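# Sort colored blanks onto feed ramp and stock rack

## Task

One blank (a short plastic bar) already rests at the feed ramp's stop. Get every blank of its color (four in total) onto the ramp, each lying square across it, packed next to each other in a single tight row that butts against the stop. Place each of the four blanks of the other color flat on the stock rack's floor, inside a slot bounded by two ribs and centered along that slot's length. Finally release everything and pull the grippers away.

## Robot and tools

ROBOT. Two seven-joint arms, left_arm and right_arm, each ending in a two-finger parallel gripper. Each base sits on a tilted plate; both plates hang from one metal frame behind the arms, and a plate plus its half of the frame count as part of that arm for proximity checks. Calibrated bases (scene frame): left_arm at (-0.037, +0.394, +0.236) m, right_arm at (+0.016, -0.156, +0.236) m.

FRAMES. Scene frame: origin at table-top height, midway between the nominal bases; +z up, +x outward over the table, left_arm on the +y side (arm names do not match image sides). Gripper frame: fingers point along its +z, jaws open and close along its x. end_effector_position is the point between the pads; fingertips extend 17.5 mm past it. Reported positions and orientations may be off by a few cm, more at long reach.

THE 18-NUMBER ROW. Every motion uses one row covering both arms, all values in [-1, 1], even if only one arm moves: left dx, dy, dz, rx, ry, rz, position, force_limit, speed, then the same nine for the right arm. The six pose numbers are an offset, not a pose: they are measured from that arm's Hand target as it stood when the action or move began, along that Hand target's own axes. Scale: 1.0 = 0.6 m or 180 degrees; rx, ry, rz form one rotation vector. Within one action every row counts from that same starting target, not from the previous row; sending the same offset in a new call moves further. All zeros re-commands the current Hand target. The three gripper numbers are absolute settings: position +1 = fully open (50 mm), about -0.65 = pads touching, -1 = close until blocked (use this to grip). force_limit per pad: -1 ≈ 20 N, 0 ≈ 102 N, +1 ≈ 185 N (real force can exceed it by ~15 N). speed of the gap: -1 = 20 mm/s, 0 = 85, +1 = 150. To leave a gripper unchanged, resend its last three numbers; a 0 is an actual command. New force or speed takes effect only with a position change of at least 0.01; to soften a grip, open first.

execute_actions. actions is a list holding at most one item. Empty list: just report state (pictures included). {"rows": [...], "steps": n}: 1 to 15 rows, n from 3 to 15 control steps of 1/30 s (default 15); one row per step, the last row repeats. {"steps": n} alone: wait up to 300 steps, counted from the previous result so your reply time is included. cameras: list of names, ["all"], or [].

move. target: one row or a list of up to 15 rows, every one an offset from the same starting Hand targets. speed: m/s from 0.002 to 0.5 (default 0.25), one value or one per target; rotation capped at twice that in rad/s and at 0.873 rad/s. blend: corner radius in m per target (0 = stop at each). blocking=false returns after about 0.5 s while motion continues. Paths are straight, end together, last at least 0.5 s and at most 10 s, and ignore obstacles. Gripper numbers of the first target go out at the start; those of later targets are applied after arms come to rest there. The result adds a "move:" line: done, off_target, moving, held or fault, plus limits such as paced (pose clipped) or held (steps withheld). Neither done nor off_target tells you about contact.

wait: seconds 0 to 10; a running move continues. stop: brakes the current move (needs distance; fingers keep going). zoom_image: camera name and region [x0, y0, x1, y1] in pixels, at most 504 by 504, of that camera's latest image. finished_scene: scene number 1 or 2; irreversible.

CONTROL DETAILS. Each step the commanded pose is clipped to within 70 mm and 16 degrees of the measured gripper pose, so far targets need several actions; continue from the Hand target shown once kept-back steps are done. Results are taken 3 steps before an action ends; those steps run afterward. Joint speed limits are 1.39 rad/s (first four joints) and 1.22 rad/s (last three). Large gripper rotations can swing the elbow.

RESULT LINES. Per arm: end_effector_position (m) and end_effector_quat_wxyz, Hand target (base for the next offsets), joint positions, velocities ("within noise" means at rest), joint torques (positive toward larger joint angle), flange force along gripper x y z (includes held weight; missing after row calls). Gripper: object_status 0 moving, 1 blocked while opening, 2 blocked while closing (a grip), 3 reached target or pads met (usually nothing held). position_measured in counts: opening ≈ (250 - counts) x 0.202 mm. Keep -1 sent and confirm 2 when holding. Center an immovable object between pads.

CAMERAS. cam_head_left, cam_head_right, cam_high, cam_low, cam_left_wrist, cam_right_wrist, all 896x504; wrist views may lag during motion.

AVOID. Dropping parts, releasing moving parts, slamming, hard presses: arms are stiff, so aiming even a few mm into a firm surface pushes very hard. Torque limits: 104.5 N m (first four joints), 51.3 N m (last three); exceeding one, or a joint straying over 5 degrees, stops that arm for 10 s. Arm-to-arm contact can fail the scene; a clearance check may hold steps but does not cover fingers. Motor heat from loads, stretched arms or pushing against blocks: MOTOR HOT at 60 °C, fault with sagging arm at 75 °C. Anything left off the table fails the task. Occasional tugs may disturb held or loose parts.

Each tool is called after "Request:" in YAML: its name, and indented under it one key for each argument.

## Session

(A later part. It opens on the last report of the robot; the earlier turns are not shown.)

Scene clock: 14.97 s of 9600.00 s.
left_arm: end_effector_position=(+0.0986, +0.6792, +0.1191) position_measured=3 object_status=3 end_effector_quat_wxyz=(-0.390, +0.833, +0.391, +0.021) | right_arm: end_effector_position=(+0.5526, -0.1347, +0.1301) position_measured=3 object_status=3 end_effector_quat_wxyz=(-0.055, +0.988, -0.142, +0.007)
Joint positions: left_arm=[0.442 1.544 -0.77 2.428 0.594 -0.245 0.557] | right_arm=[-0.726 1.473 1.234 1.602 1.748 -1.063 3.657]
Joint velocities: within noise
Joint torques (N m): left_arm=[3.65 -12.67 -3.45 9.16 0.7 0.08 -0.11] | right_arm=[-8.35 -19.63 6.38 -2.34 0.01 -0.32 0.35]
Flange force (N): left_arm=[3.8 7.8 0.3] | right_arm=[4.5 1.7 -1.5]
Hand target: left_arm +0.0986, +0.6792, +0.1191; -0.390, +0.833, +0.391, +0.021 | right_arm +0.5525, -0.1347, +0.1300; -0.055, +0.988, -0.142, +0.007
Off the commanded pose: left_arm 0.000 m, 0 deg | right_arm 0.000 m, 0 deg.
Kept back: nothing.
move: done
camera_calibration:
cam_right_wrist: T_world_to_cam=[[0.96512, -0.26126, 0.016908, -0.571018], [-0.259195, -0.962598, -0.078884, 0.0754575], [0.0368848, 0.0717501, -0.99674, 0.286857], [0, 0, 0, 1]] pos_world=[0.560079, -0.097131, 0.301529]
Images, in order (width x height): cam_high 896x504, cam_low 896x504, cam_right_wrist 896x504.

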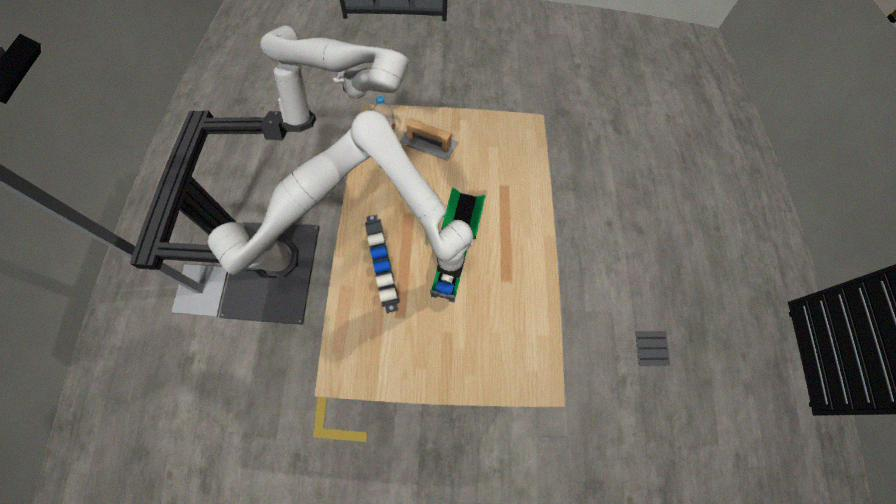

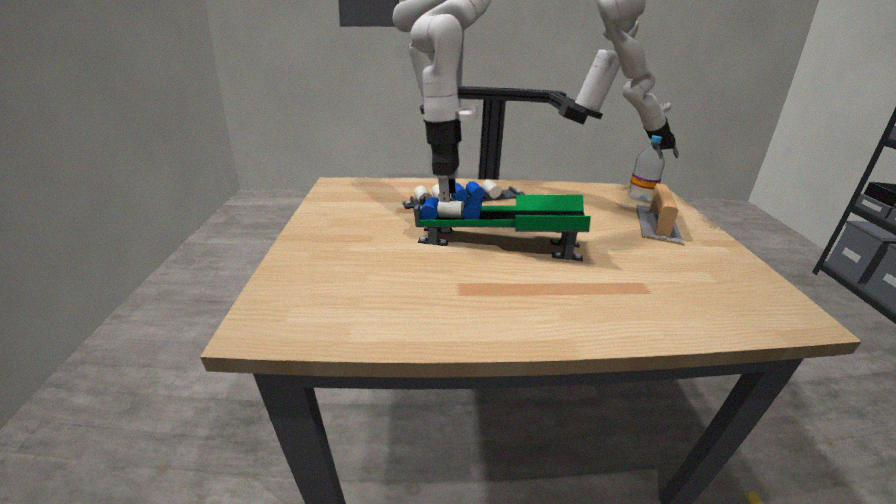

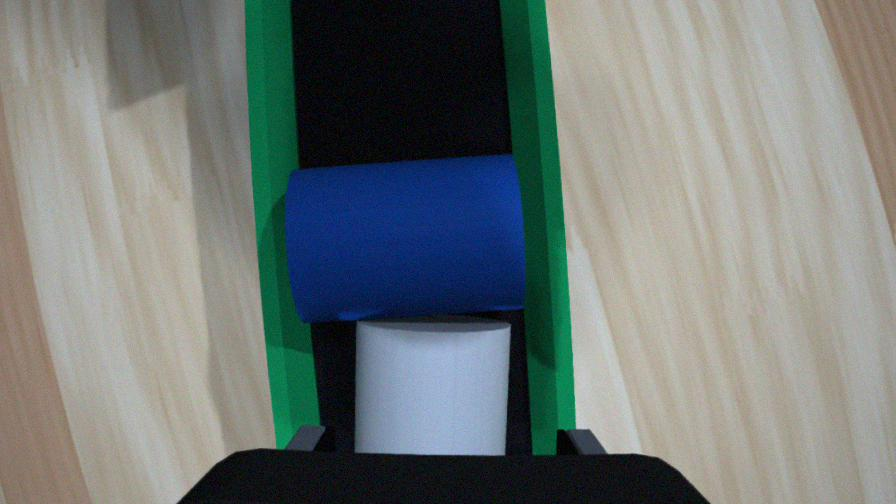

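Request:
move:
  target:
    - [0,0,0,0,0,0,1,0,0, -0.005,-0.0033,0.07,0,0,0,1,-0.8,0]
    - [0,0,0,0,0,0,1,0,0, -0.005,-0.0033,0.07,0,0,0,-1,-0.8,-0.3]
  speed: 0.1
  cameras: ["cam_right_wrist","cam_low"]

Request:
zoom_image:
  camera: "cam_low"
  region: [390, 150, 520, 260]

Scene clock: 17.53 s of 9600.00 s.
left_arm: end_effector_position=(+0.0986, +0.6792, +0.1191) position_measured=3 object_status=3 end_effector_quat_wxyz=(-0.390, +0.833, +0.391, +0.021) | right_arm: end_effector_position=(+0.5515, -0.1274, +0.0885) position_measured=56 object_status=2 end_effector_quat_wxyz=(-0.055, +0.988, -0.142, +0.007)
Joint positions: left_arm=[0.442 1.544 -0.77 2.428 0.594 -0.245 0.557] | right_arm=[-0.706 1.539 1.185 1.58 1.685 -1.014 3.672]
Joint velocities: within noise
Joint torques (N m): left_arm=[3.56 -12.65 -3.44 9.16 0.63 0.05 -0.05] | right_arm=[-8.28 -20.07 6.33 -1.75 -0.06 -0.14 0.25]
Flange force (N): left_arm=[3.9 8.2 -0.3] | right_arm=[4.9 1.6 -1.5]
Hand target: left_arm +0.0986, +0.6792, +0.1191; -0.390, +0.833, +0.391, +0.021 | right_arm +0.5515, -0.1274, +0.0885; -0.055, +0.988, -0.142, +0.007
Off the commanded pose: left_arm 0.000 m, 0 deg | right_arm 0.000 m, 0 deg.
Kept back: nothing.
move: done
camera_calibration:
cam_right_wrist: T_world_to_cam=[[0.965107, -0.26131, 0.0168986, -0.567386], [-0.259242, -0.962578, -0.0789748, 0.0788942], [0.0369031, 0.0718384, -0.996733, 0.244938], [0, 0, 0, 1]] pos_world=[0.559002, -0.0899177, 0.259957]
Images, in order (width x height): cam_low 896x504, cam_right_wrist 896x504.

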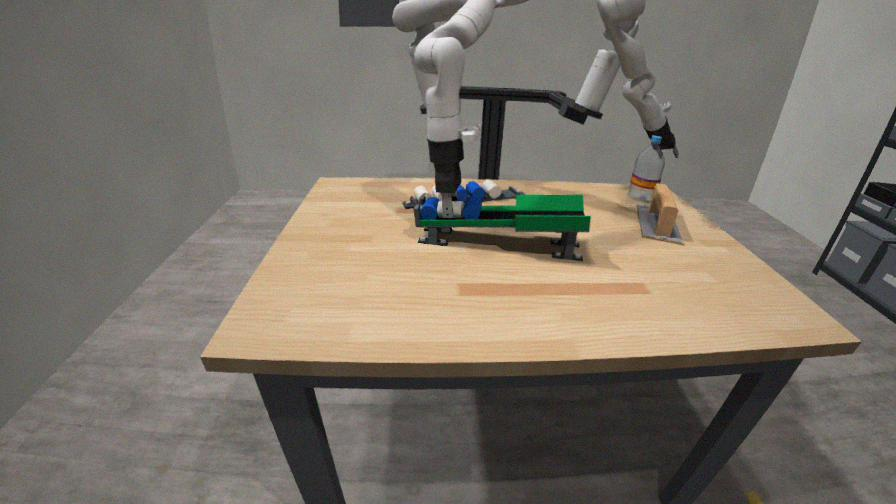

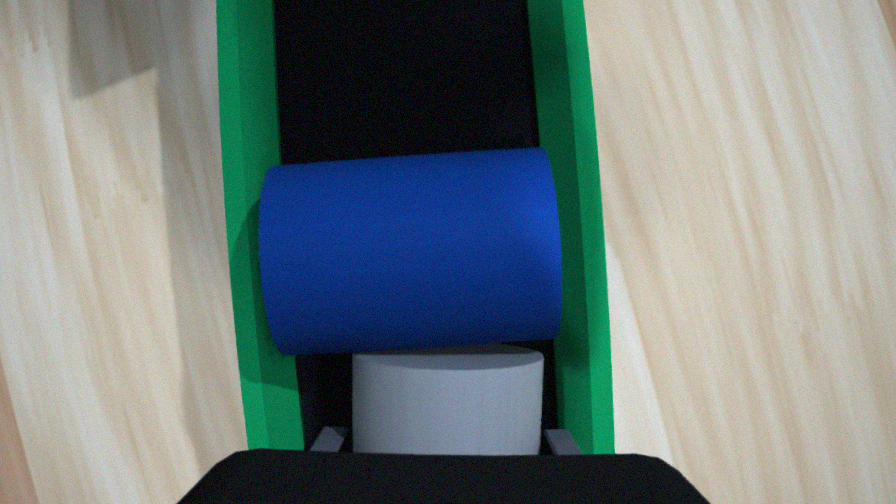

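Scaled by 3.877 from the camera's 896x504 image, which has a finer 1280x720 frame.

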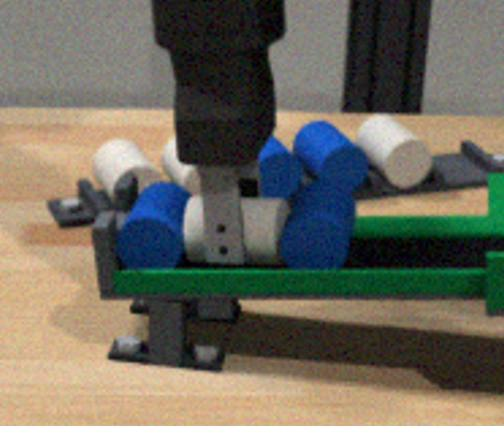

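Request:
move:
  target:
    - [0,0,0,0,0,0,1,0,0, 0,0,-0.15,0,0,0,-1,-0.8,-0.3]
    - [0,0,0,0,0,0,1,0,0, -0.5508,-0.1758,-0.1157,-0.0322,0.0178,0.3089,-1,-0.8,-0.3]
  speed: [0.12,0.25]
  blend: [0.03,0]

Request:
zoom_image:
  camera: "cam_right_wrist"
  region: [200, 100, 640, 470]

Request:
zoom_image:
  camera: "cam_low"
  region: [390, 120, 610, 260]

Scene clock: 21.67 s of 9600.00 s.
left_arm: end_effector_position=(+0.0986, +0.6792, +0.1191) position_measured=3 object_status=3 end_effector_quat_wxyz=(-0.390, +0.833, +0.391, +0.021) | right_arm: end_effector_position=(+0.2617, +0.0585, +0.1698) position_measured=56 object_status=2 end_effector_quat_wxyz=(-0.001, +0.809, -0.588, +0.000)
Joint positions: left_arm=[0.442 1.544 -0.77 2.428 0.594 -0.245 0.557] | right_arm=[-1.644 1.525 1.159 2.126 1.656 -1.049 2.26]
Joint velocities: left_arm=[within noise] | right_arm=[-0.002 0.001 0.001 -0.002 0.003 0 -0.009]
Joint torques (N m): left_arm=[3.62 -12.57 -3.45 9.13 0.67 0.06 -0.08] | right_arm=[-4.02 -15.35 6.27 -0.69 0.3 0.16 0.21]
Flange force (N): left_arm=[4.0 7.7 0.0] | right_arm=[2.7 -3.4 -1.9]
Hand target: left_arm +0.0986, +0.6792, +0.1191; -0.390, +0.833, +0.391, +0.021 | right_arm +0.2617, +0.0586, +0.1698; +0.000, +0.809, -0.588, +0.000
Off the commanded pose: left_arm 0.000 m, 0 deg | right_arm 0.000 m, 0 deg.
Kept back: nothing.
move: done; blend cut to 0 m at target 1
camera_calibration:
cam_right_wrist: T_world_to_cam=[[0.330437, -0.943698, 0.0156394, -0.0342658], [-0.943499, -0.329839, 0.0318742, 0.312412], [-0.0249212, -0.0252882, -0.99937, 0.345592], [0, 0, 0, 1]] pos_world=[0.314696, 0.0794485, 0.335952]

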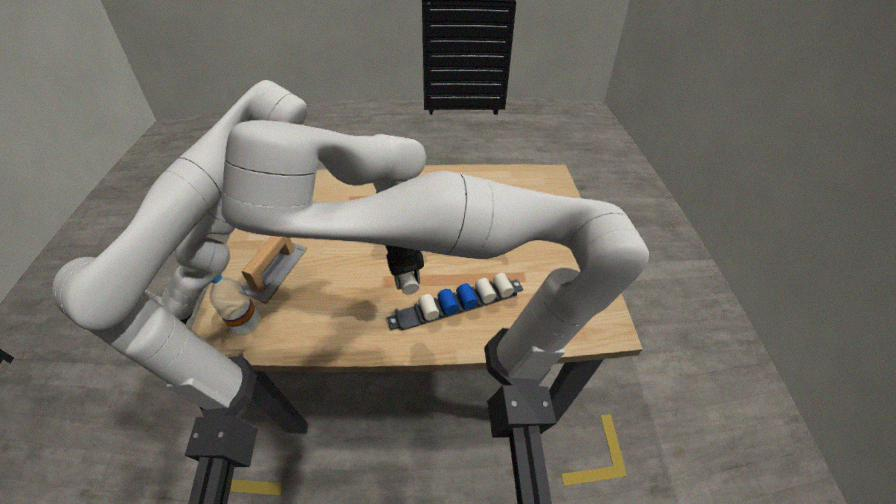

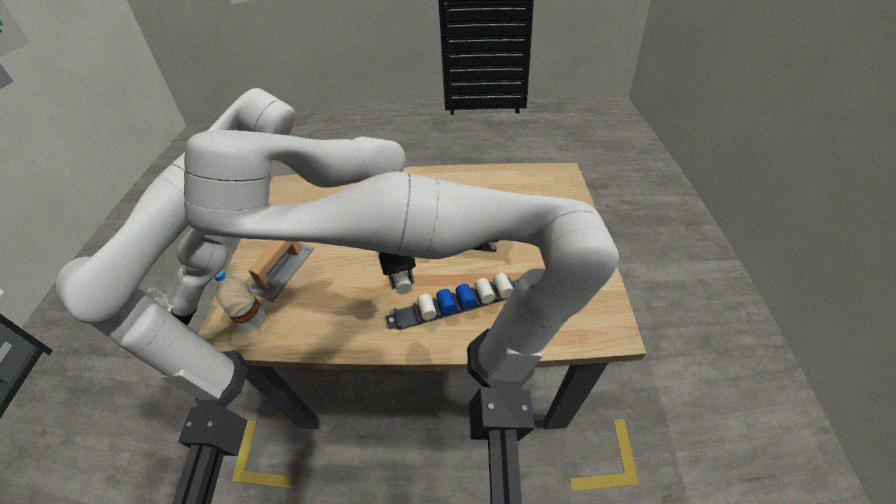

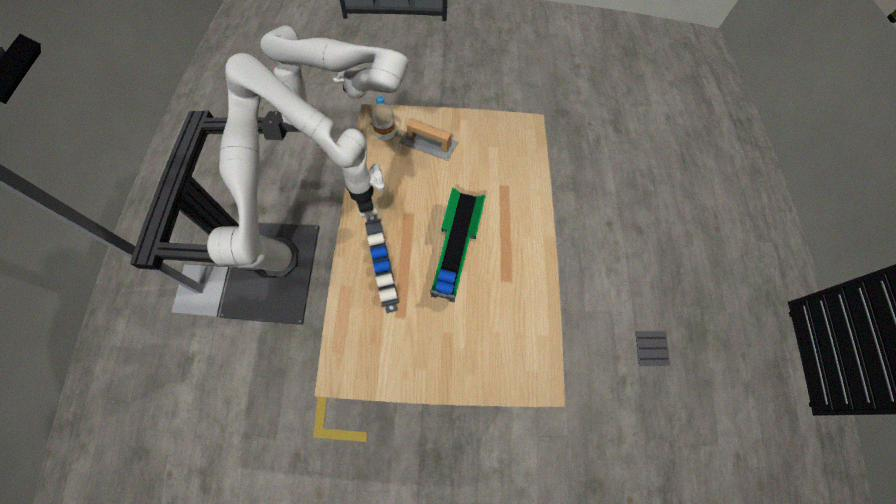

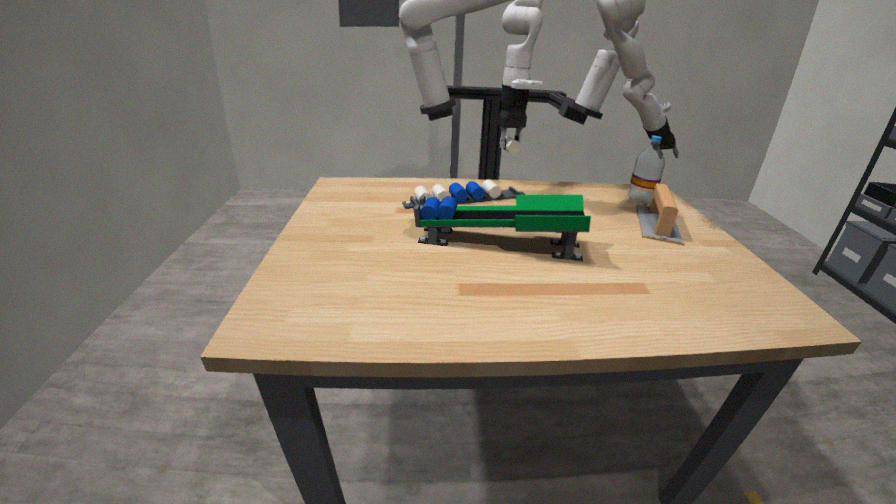

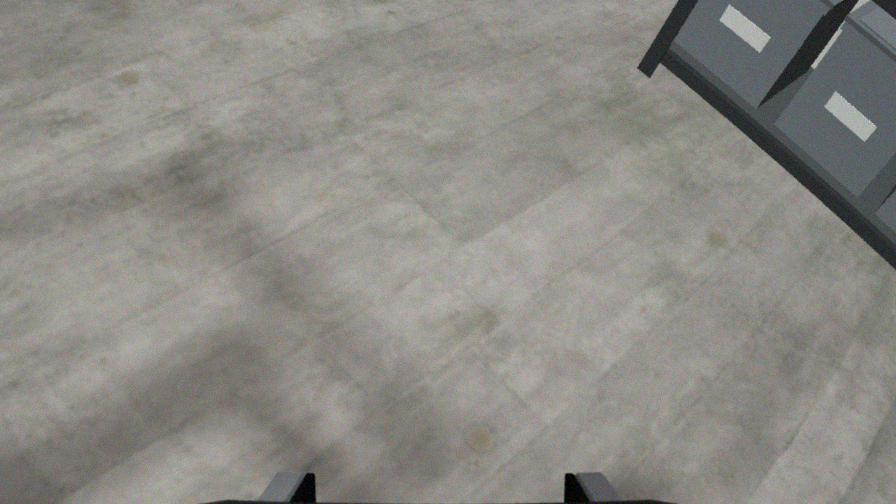

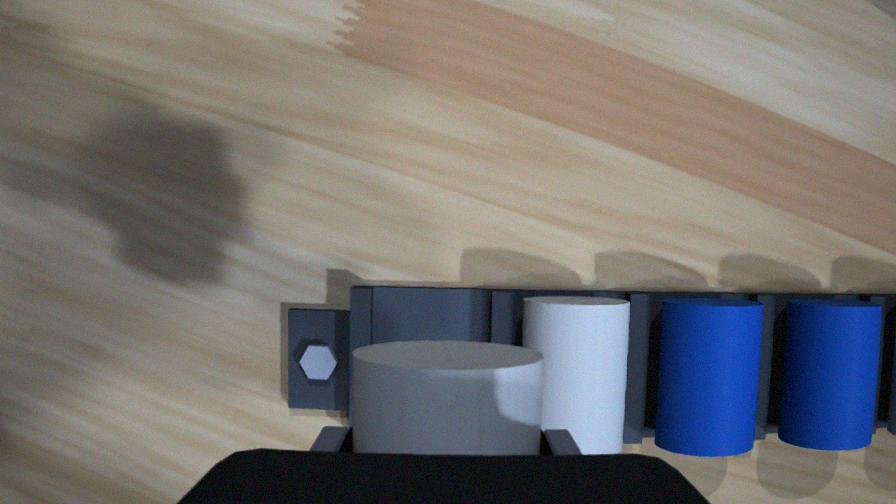

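Scaled by 1.145 from the camera's 896x504 image, which has a finer 1280x720 frame.

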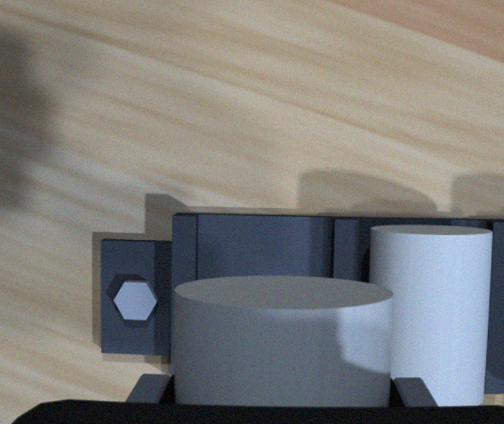

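Scaled by 2.291 from the camera's 896x504 image, which has a finer 1280x720 frame.

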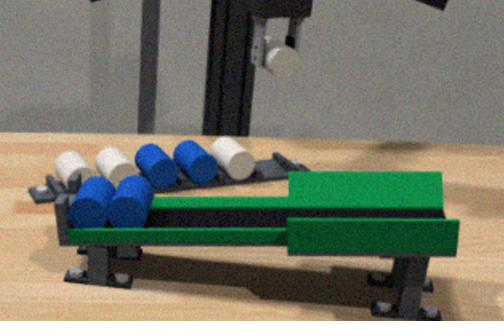

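Request:
zoom_image:
  camera: "cam_right_wrist"
  region: [270, 270, 530, 460]

Request:
zoom_image:
  camera: "cam_head_left"
  region: [380, 270, 530, 335]

Request:
zoom_image:
  camera: "cam_low"
  region: [400, 175, 530, 215]

Scaled by 1.938 from the camera's 896x504 image, which has a finer 1280x720 frame.

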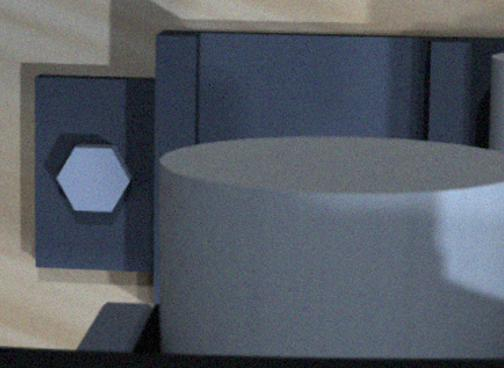

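Scaled by 3.360 from the camera's 896x504 image, which has a finer 1280x720 frame.

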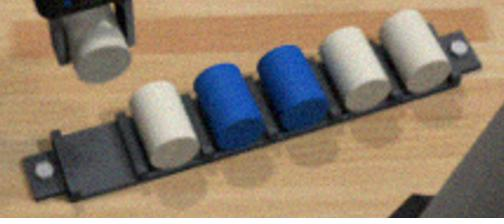

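Scaled by 3.877 from the camera's 896x504 image, which has a finer 1280x720 frame.

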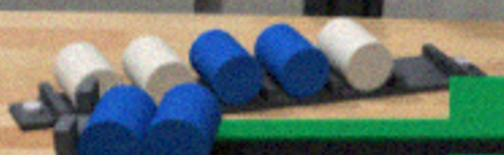

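Request:
zoom_image:
  camera: "cam_head_left"
  region: [380, 300, 440, 335]

Request:
zoom_image:
  camera: "cam_head_right"
  region: [380, 290, 450, 335]

Request:
zoom_image:
  camera: "cam_low"
  region: [480, 175, 530, 205]

Scaled by 8.400 from the camera's 896x504 image, which has a finer 1280x720 frame.

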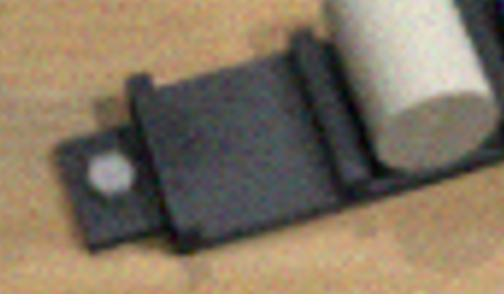

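Scaled by 7.200 from the camera's 896x504 image, which has a finer 1280x720 frame.

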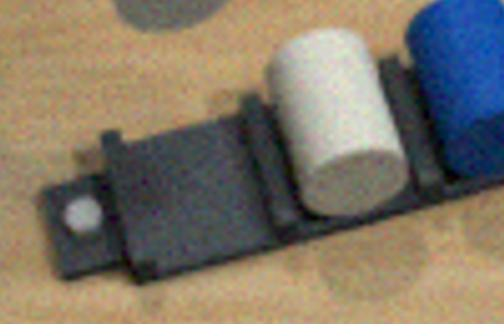

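Scaled by 10.080 from the camera's 896x504 image, which has a finer 1280x720 frame.

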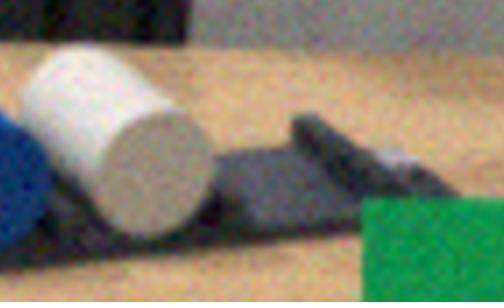

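Request:
move:
  target: [0,0,0,0,0,0,1,0,0, -0.0058,-0.0023,0.2,0,0,0,-1,-0.8,-0.3]
  speed: 0.12
  cameras: ["cam_right_wrist","cam_low","cam_head_left","cam_head_right"]

Request:
zoom_image:
  camera: "cam_head_right"
  region: [370, 260, 470, 335]

Request:
zoom_image:
  camera: "cam_low"
  region: [460, 160, 540, 210]

Request:
zoom_image:
  camera: "cam_right_wrist"
  region: [270, 270, 630, 460]

Scene clock: 24.67 s of 9600.00 s.
left_arm: end_effector_position=(+0.0986, +0.6792, +0.1191) position_measured=3 object_status=3 end_effector_quat_wxyz=(-0.390, +0.833, +0.391, +0.021) | right_arm: end_effector_position=(+0.2620, +0.0624, +0.0499) position_measured=56 object_status=2 end_effector_quat_wxyz=(+0.000, +0.809, -0.588, +0.000)
Joint positions: left_arm=[0.442 1.544 -0.77 2.428 0.594 -0.245 0.557] | right_arm=[-1.583 1.76 0.961 2.043 1.346 -0.967 2.368]
Joint velocities: within noise
Joint torques (N m): left_arm=[3.63 -12.65 -3.43 9.12 0.65 0.03 -0.07] | right_arm=[-4.36 -16.58 6.07 2.2 0.25 0.17 0.19]
Flange force (N): left_arm=[3.9 8.0 -0.1] | right_arm=[2.3 -5.6 -1.1]
Hand target: left_arm +0.0986, +0.6792, +0.1191; -0.390, +0.833, +0.391, +0.021 | right_arm +0.2620, +0.0624, +0.0498; +0.000, +0.809, -0.588, +0.000
Off the commanded pose: left_arm 0.000 m, 0 deg | right_arm 0.000 m, 0 deg.
Kept back: nothing.
move: done
camera_calibration:
cam_right_wrist: T_world_to_cam=[[0.330303, -0.943744, 0.0157298, -0.0288344], [-0.943546, -0.329702, 0.0318871, 0.31781], [-0.0249071, -0.0253742, -0.999368, 0.225844], [0, 0, 0, 1]] pos_world=[0.315018, 0.0833011, 0.216021]
Images, in order (width x height): cam_head_left 896x504, cam_head_right 896x504, cam_low 896x504, cam_right_wrist 896x504.

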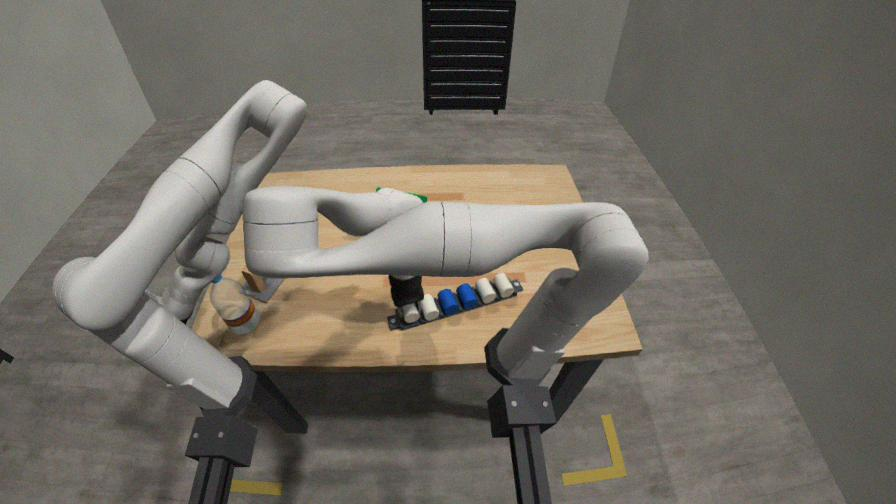

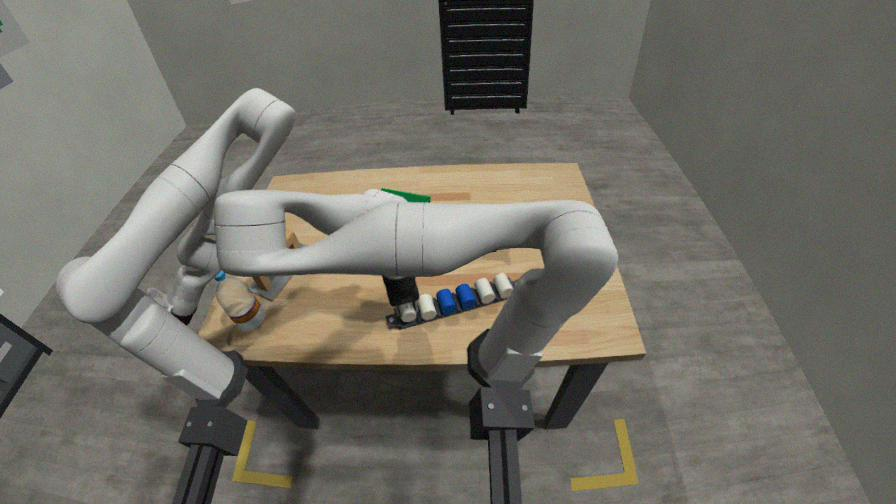

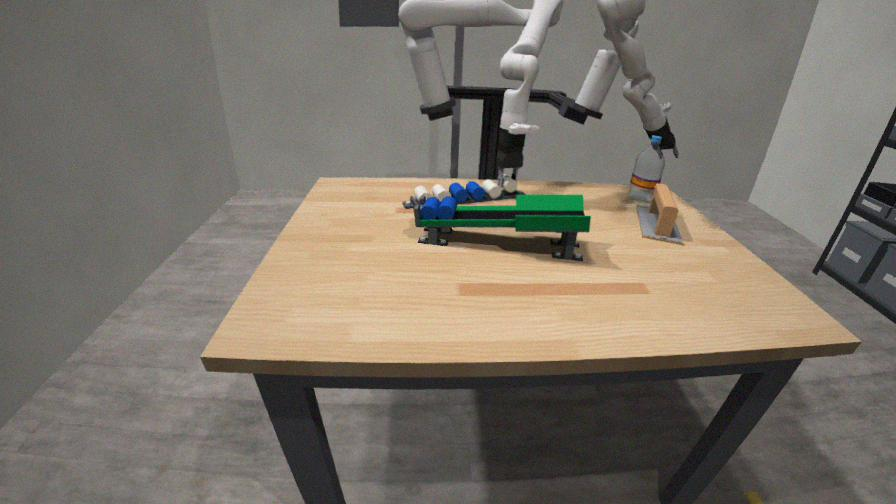

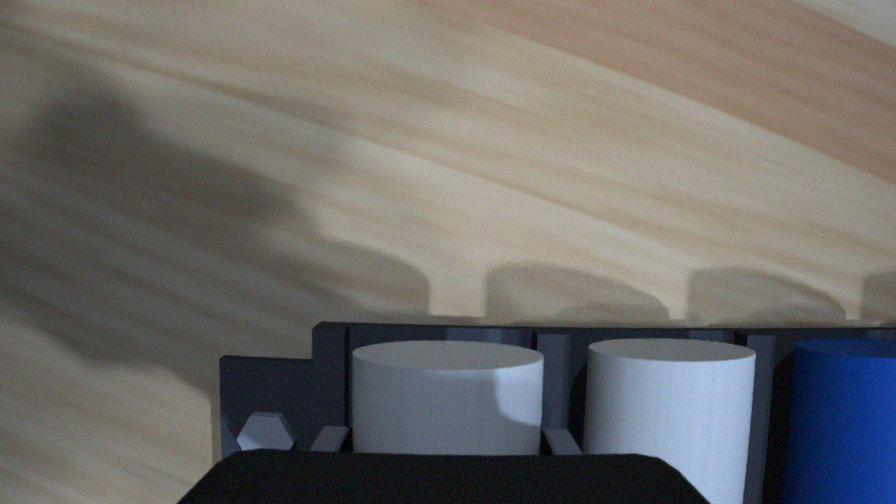

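Scaled by 5.040 from the camera's 896x504 image, which has a finer 1280x720 frame.

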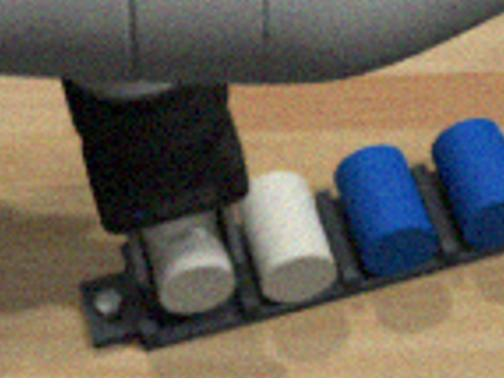

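Scaled by 6.300 from the camera's 896x504 image, which has a finer 1280x720 frame.

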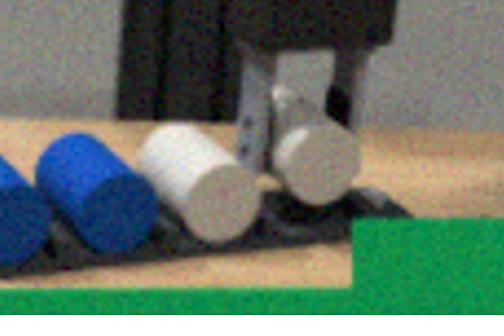

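Scaled by 1.400 from the camera's 896x504 image, which has a finer 1280x720 frame.

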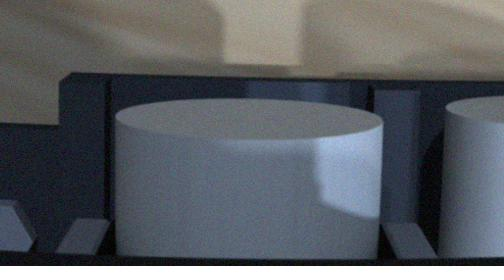

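Request:
move:
  target: [0,0,0,0,0,0,1,0,0, 0,0.0013,0.01,0,0,0,-1,-0.8,-0.3]
  speed: 0.04
  cameras: ["cam_right_wrist","cam_low"]

Request:
zoom_image:
  camera: "cam_low"
  region: [460, 160, 540, 210]

Request:
move:
  target: [0,0,0,0,0,0,1,0,0, 0,0,0.0033,0,0,0,-1,-0.8,-0.3]
  speed: 0.02
  cameras: ["cam_right_wrist","cam_low"]

Request:
zoom_image:
  camera: "cam_low"
  region: [460, 160, 540, 210]

Scene clock: 25.97 s of 9600.00 s.
left_arm: end_effector_position=(+0.0986, +0.6792, +0.1191) position_measured=3 object_status=3 end_effector_quat_wxyz=(-0.390, +0.833, +0.391, +0.021) | right_arm: end_effector_position=(+0.2613, +0.0621, +0.0438) position_measured=56 object_status=2 end_effector_quat_wxyz=(+0.000, +0.809, -0.588, +0.000)
Joint positions: left_arm=[0.442 1.544 -0.77 2.428 0.594 -0.245 0.557] | right_arm=[-1.582 1.773 0.952 2.038 1.331 -0.963 2.373]
Joint velocities: within noise
Joint torques (N m): left_arm=[3.63 -12.6 -3.51 9.11 0.68 0.06 -0.08] | right_arm=[-4.34 -16.35 6.25 2.04 0.12 0.18 0.19]
Flange force (N): left_arm=[3.7 7.7 0.1] | right_arm=[2.4 -4.9 -1.8]
Hand target: left_arm +0.0986, +0.6792, +0.1191; -0.390, +0.833, +0.391, +0.021 | right_arm +0.2613, +0.0621, +0.0438; +0.000, +0.809, -0.588, +0.000
Off the commanded pose: left_arm 0.000 m, 0 deg | right_arm 0.000 m, 0 deg.
Kept back: nothing.
move: done
camera_calibration:
cam_right_wrist: T_world_to_cam=[[0.330365, -0.943722, 0.015739, -0.0287308], [-0.943525, -0.329764, 0.0318789, 0.317234], [-0.0248947, -0.0253818, -0.999368, 0.219812], [0, 0, 0, 1]] pos_world=[0.314282, 0.0830778, 0.210013]
Images, in order (width x height): cam_low 896x504, cam_right_wrist 896x504.

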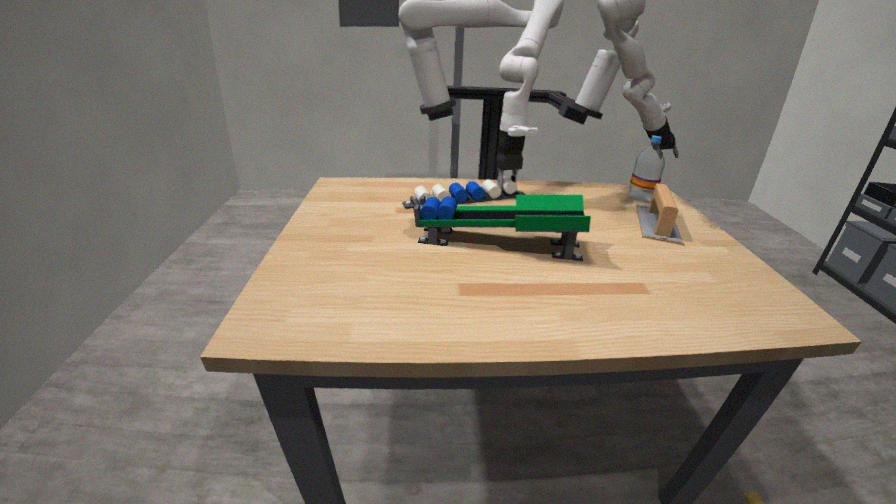

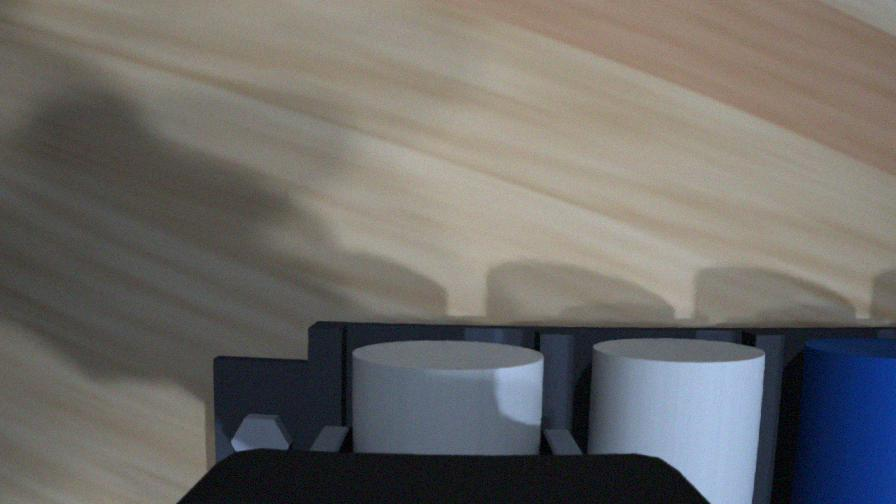

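Scaled by 6.300 from the camera's 896x504 image, which has a finer 1280x720 frame.

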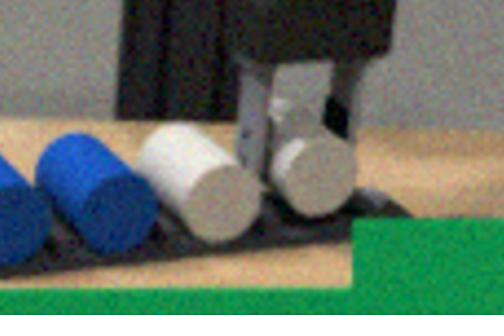

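Scene clock: 26.67 s of 9600.00 s.
left_arm: end_effector_position=(+0.0986, +0.6792, +0.1191) position_measured=3 object_status=3 end_effector_quat_wxyz=(-0.390, +0.833, +0.391, +0.021) | right_arm: end_effector_position=(+0.2613, +0.0621, +0.0418) position_measured=56 object_status=2 end_effector_quat_wxyz=(+0.000, +0.809, -0.588, +0.000)
Joint positions: left_arm=[0.442 1.544 -0.77 2.428 0.594 -0.245 0.557] | right_arm=[-1.581 1.777 0.949 2.035 1.326 -0.962 2.374]
Joint velocities: within noise
Joint torques (N m): left_arm=[3.61 -12.65 -3.46 9.12 0.66 0.06 -0.13] | right_arm=[-4.37 -16.41 5.97 2.02 0.22 0.16 0.23]
Flange force (N): left_arm=[3.7 7.8 0.0] | right_arm=[2.7 -5.1 -2.0]
Hand target: left_arm +0.0986, +0.6792, +0.1191; -0.390, +0.833, +0.391, +0.021 | right_arm +0.2613, +0.0621, +0.0418; +0.000, +0.809, -0.588, +0.000
Off the commanded pose: left_arm 0.000 m, 0 deg | right_arm 0.000 m, 0 deg.
Kept back: nothing.
move: done
camera_calibration:
cam_right_wrist: T_world_to_cam=[[0.33033, -0.943734, 0.0157605, -0.0287021], [-0.943537, -0.329729, 0.0318714, 0.317297], [-0.0248814, -0.0253987, -0.999368, 0.217804], [0, 0, 0, 1]] pos_world=[0.314282, 0.0830669, 0.208006]
Images, in order (width x height): cam_low 896x504, cam_right_wrist 896x504.

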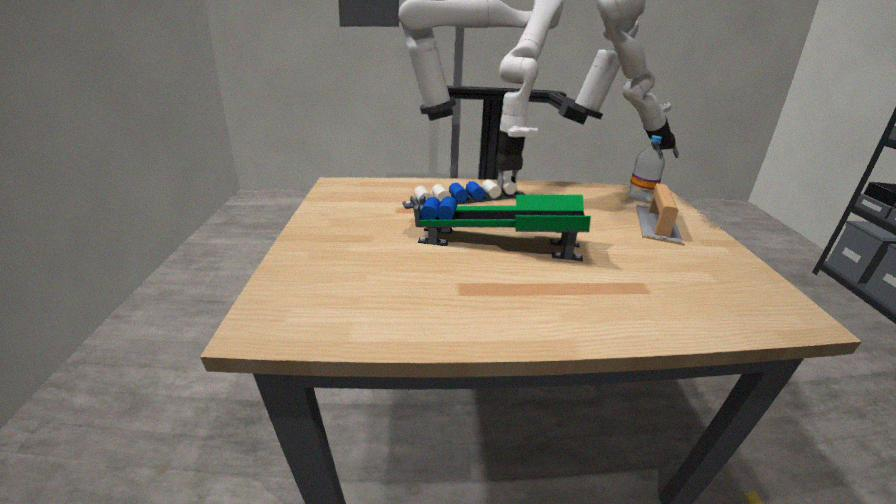

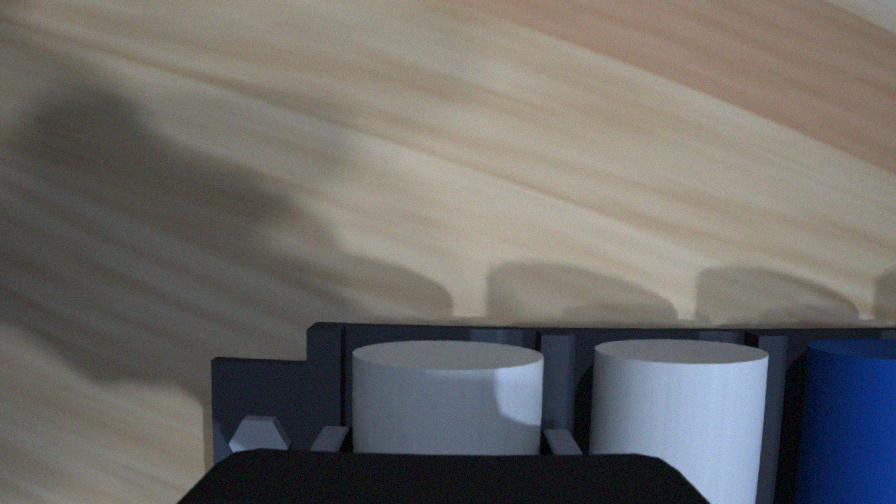

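Scaled by 6.300 from the camera's 896x504 image, which has a finer 1280x720 frame.

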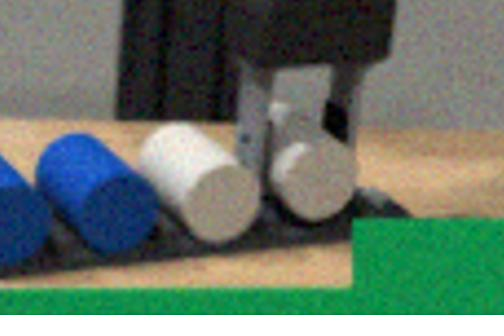

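Request:
move:
  target: [0,0,0,0,0,0,1,0,0, 0,0,0.0033,0,0,0,-1,-0.8,-0.3]
  speed: 0.02
  cameras: []

Request:
move:
  target: [0,0,0,0,0,0,1,0,0, 0,0,0.0016,0,0,0,-1,-0.8,-0.3]
  speed: 0.02
  cameras: ["cam_right_wrist","cam_low"]

Request:
zoom_image:
  camera: "cam_low"
  region: [460, 160, 540, 210]

Scene clock: 27.63 s of 9600.00 s.
left_arm: end_effector_position=(+0.0986, +0.6792, +0.1191) position_measured=3 object_status=3 end_effector_quat_wxyz=(-0.390, +0.833, +0.391, +0.021) | right_arm: end_effector_position=(+0.2613, +0.0621, +0.0398) position_measured=56 object_status=2 end_effector_quat_wxyz=(+0.000, +0.809, -0.588, +0.000)
Joint positions: left_arm=[0.442 1.544 -0.77 2.428 0.594 -0.245 0.557] | right_arm=[-1.58 1.781 0.946 2.033 1.322 -0.961 2.376]
Joint velocities: within noise
Joint torques (N m): left_arm=[3.62 -12.59 -3.52 9.13 0.65 0.06 -0.09] | right_arm=[-4.36 -16.28 5.98 2.12 0.27 0.15 0.26]
Flange force (N): left_arm=[3.7 7.8 0.0] | right_arm=[2.4 -5.1 -2.0]
Hand target: left_arm +0.0986, +0.6792, +0.1191; -0.390, +0.833, +0.391, +0.021 | right_arm +0.2613, +0.0621, +0.0398; +0.000, +0.809, -0.588, +0.000
Off the commanded pose: left_arm 0.000 m, 0 deg | right_arm 0.000 m, 0 deg.
Kept back: nothing.
move: done
No camera images: "cameras" was empty.

Scene clock: 28.33 s of 9600.00 s.
left_arm: end_effector_position=(+0.0986, +0.6792, +0.1191) position_measured=3 object_status=3 end_effector_quat_wxyz=(-0.390, +0.833, +0.391, +0.021) | right_arm: end_effector_position=(+0.2613, +0.0621, +0.0389) position_measured=56 object_status=2 end_effector_quat_wxyz=(+0.000, +0.809, -0.588, +0.000)
Joint positions: left_arm=[0.442 1.544 -0.77 2.428 0.594 -0.245 0.557] | right_arm=[-1.58 1.783 0.945 2.032 1.32 -0.961 2.376]
Joint velocities: within noise
Joint torques (N m): left_arm=[3.6 -12.62 -3.47 9.08 0.65 0.03 -0.11] | right_arm=[-4.39 -16.39 5.98 2.11 0.21 0.16 0.23]
Flange force (N): left_arm=[3.7 7.8 -0.2] | right_arm=[2.6 -5.2 -2.0]
Hand target: left_arm +0.0986, +0.6792, +0.1191; -0.390, +0.833, +0.391, +0.021 | right_arm +0.2613, +0.0621, +0.0389; +0.000, +0.809, -0.588, +0.000
Off the commanded pose: left_arm 0.000 m, 0 deg | right_arm 0.000 m, 0 deg.
Kept back: nothing.
move: done
camera_calibration:
cam_right_wrist: T_world_to_cam=[[0.330375, -0.943718, 0.0157562, -0.028667], [-0.943521, -0.329774, 0.0318959, 0.317385], [-0.0249047, -0.025404, -0.999367, 0.214865], [0, 0, 0, 1]] pos_world=[0.314282, 0.0830701, 0.205057]
Images, in order (width x height): cam_low 896x504, cam_right_wrist 896x504.

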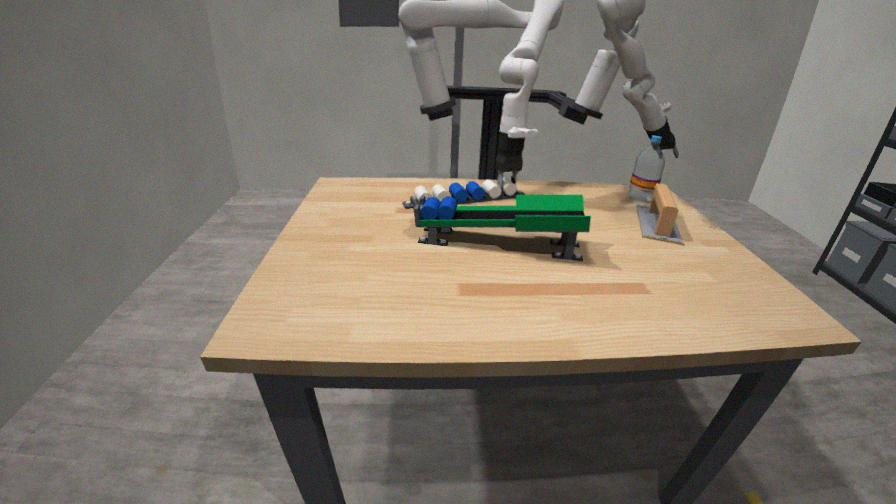

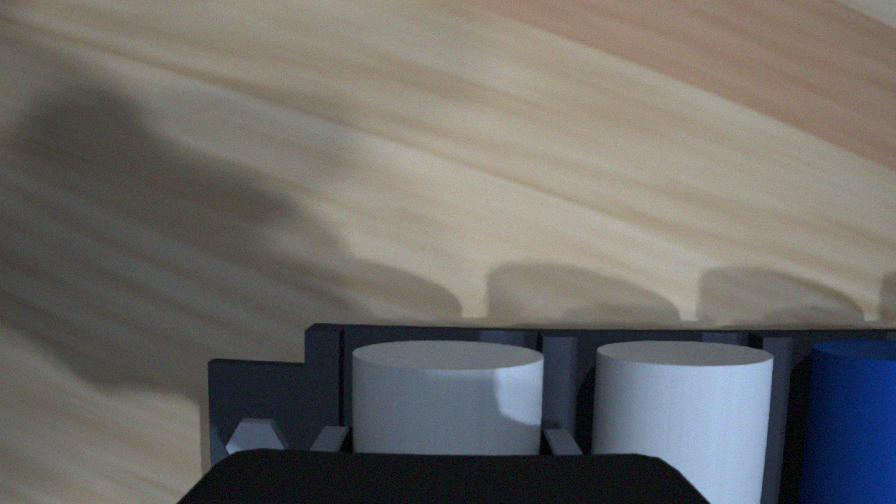

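Scaled by 6.300 from the camera's 896x504 image, which has a finer 1280x720 frame.

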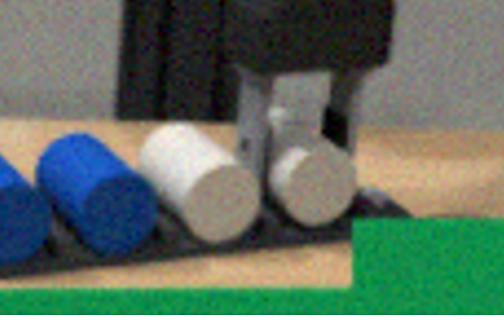

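Request:
move:
  target: [0,0,0,0,0,0,1,0,0, 0,0,0.0025,0,0,0,-1,-0.8,-0.3]
  speed: 0.02
  cameras: []

Request:
move:
  target: [0,0,0,0,0,0,1,0,0, 0,0,0.0016,0,0,0,-1,-0.8,-0.3]
  speed: 0.02
  cameras: ["cam_right_wrist","cam_low"]

Request:
zoom_image:
  camera: "cam_low"
  region: [460, 160, 540, 210]

Scene clock: 29.27 s of 9600.00 s.
left_arm: end_effector_position=(+0.0986, +0.6792, +0.1191) position_measured=3 object_status=3 end_effector_quat_wxyz=(-0.390, +0.833, +0.391, +0.021) | right_arm: end_effector_position=(+0.2613, +0.0621, +0.0374) position_measured=56 object_status=2 end_effector_quat_wxyz=(+0.000, +0.809, -0.588, +0.000)
Joint positions: left_arm=[0.442 1.544 -0.77 2.428 0.594 -0.245 0.557] | right_arm=[-1.579 1.786 0.943 2.03 1.316 -0.96 2.377]
Joint velocities: within noise
Joint torques (N m): left_arm=[3.54 -12.62 -3.46 9.15 0.66 0.03 -0.1] | right_arm=[-4.4 -16.35 5.97 2.15 0.26 0.16 0.25]
Flange force (N): left_arm=[3.8 8.2 -0.4] | right_arm=[2.5 -5.2 -1.9]
Hand target: left_arm +0.0986, +0.6792, +0.1191; -0.390, +0.833, +0.391, +0.021 | right_arm +0.2613, +0.0621, +0.0374; +0.000, +0.809, -0.588, +0.000
Off the commanded pose: left_arm 0.000 m, 0 deg | right_arm 0.000 m, 0 deg.
Kept back: nothing.
move: done
No camera images: "cameras" was empty.

Scene clock: 29.97 s of 9600.00 s.
left_arm: end_effector_position=(+0.0986, +0.6792, +0.1191) position_measured=3 object_status=3 end_effector_quat_wxyz=(-0.390, +0.833, +0.391, +0.021) | right_arm: end_effector_position=(+0.2613, +0.0621, +0.0364) position_measured=56 object_status=2 end_effector_quat_wxyz=(+0.000, +0.809, -0.588, +0.000)
Joint positions: left_arm=[0.442 1.544 -0.77 2.428 0.594 -0.245 0.557] | right_arm=[-1.579 1.788 0.942 2.029 1.314 -0.959 2.377]
Joint velocities: within noise
Joint torques (N m): left_arm=[3.57 -12.57 -3.48 9.17 0.66 0.02 -0.08] | right_arm=[-4.39 -16.41 5.95 2.18 0.24 0.18 0.24]
Flange force (N): left_arm=[3.9 8.1 -0.3] | right_arm=[2.5 -5.3 -1.9]
Hand target: left_arm +0.0986, +0.6792, +0.1191; -0.390, +0.833, +0.391, +0.021 | right_arm +0.2613, +0.0621, +0.0364; +0.000, +0.809, -0.588, +0.000
Off the commanded pose: left_arm 0.000 m, 0 deg | right_arm 0.000 m, 0 deg.
Kept back: nothing.
move: done
camera_calibration:
cam_right_wrist: T_world_to_cam=[[0.330359, -0.943724, 0.0157637, -0.0286291], [-0.943527, -0.329757, 0.0318953, 0.317466], [-0.0249022, -0.0254103, -0.999367, 0.212402], [0, 0, 0, 1]] pos_world=[0.314285, 0.0830657, 0.202593]
Images, in order (width x height): cam_low 896x504, cam_right_wrist 896x504.

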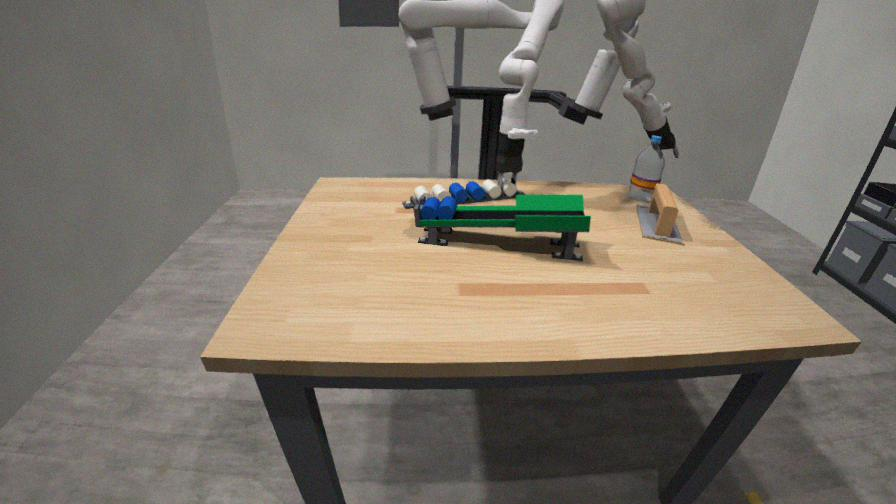

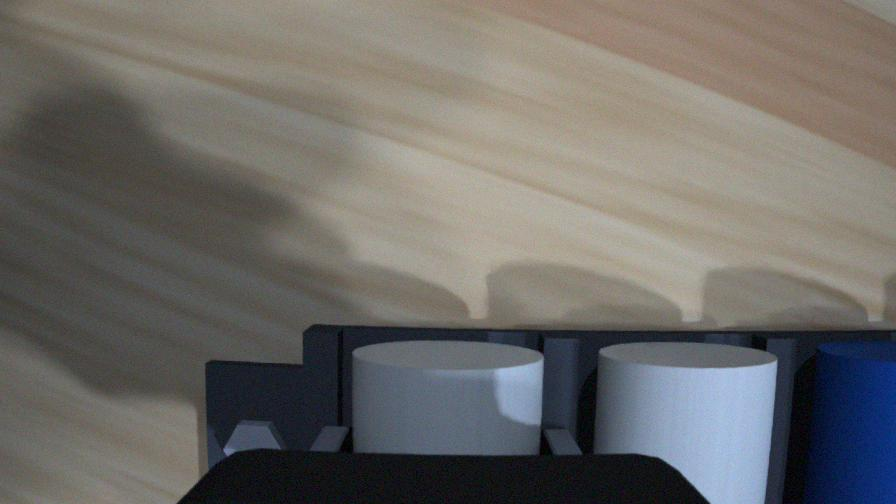

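Scaled by 6.300 from the camera's 896x504 image, which has a finer 1280x720 frame.

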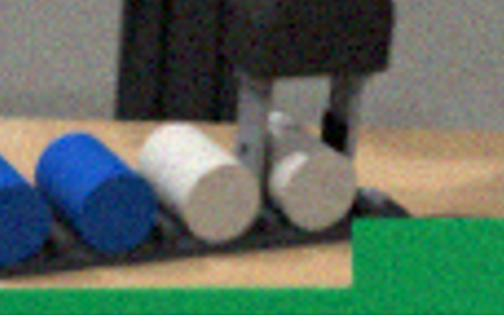

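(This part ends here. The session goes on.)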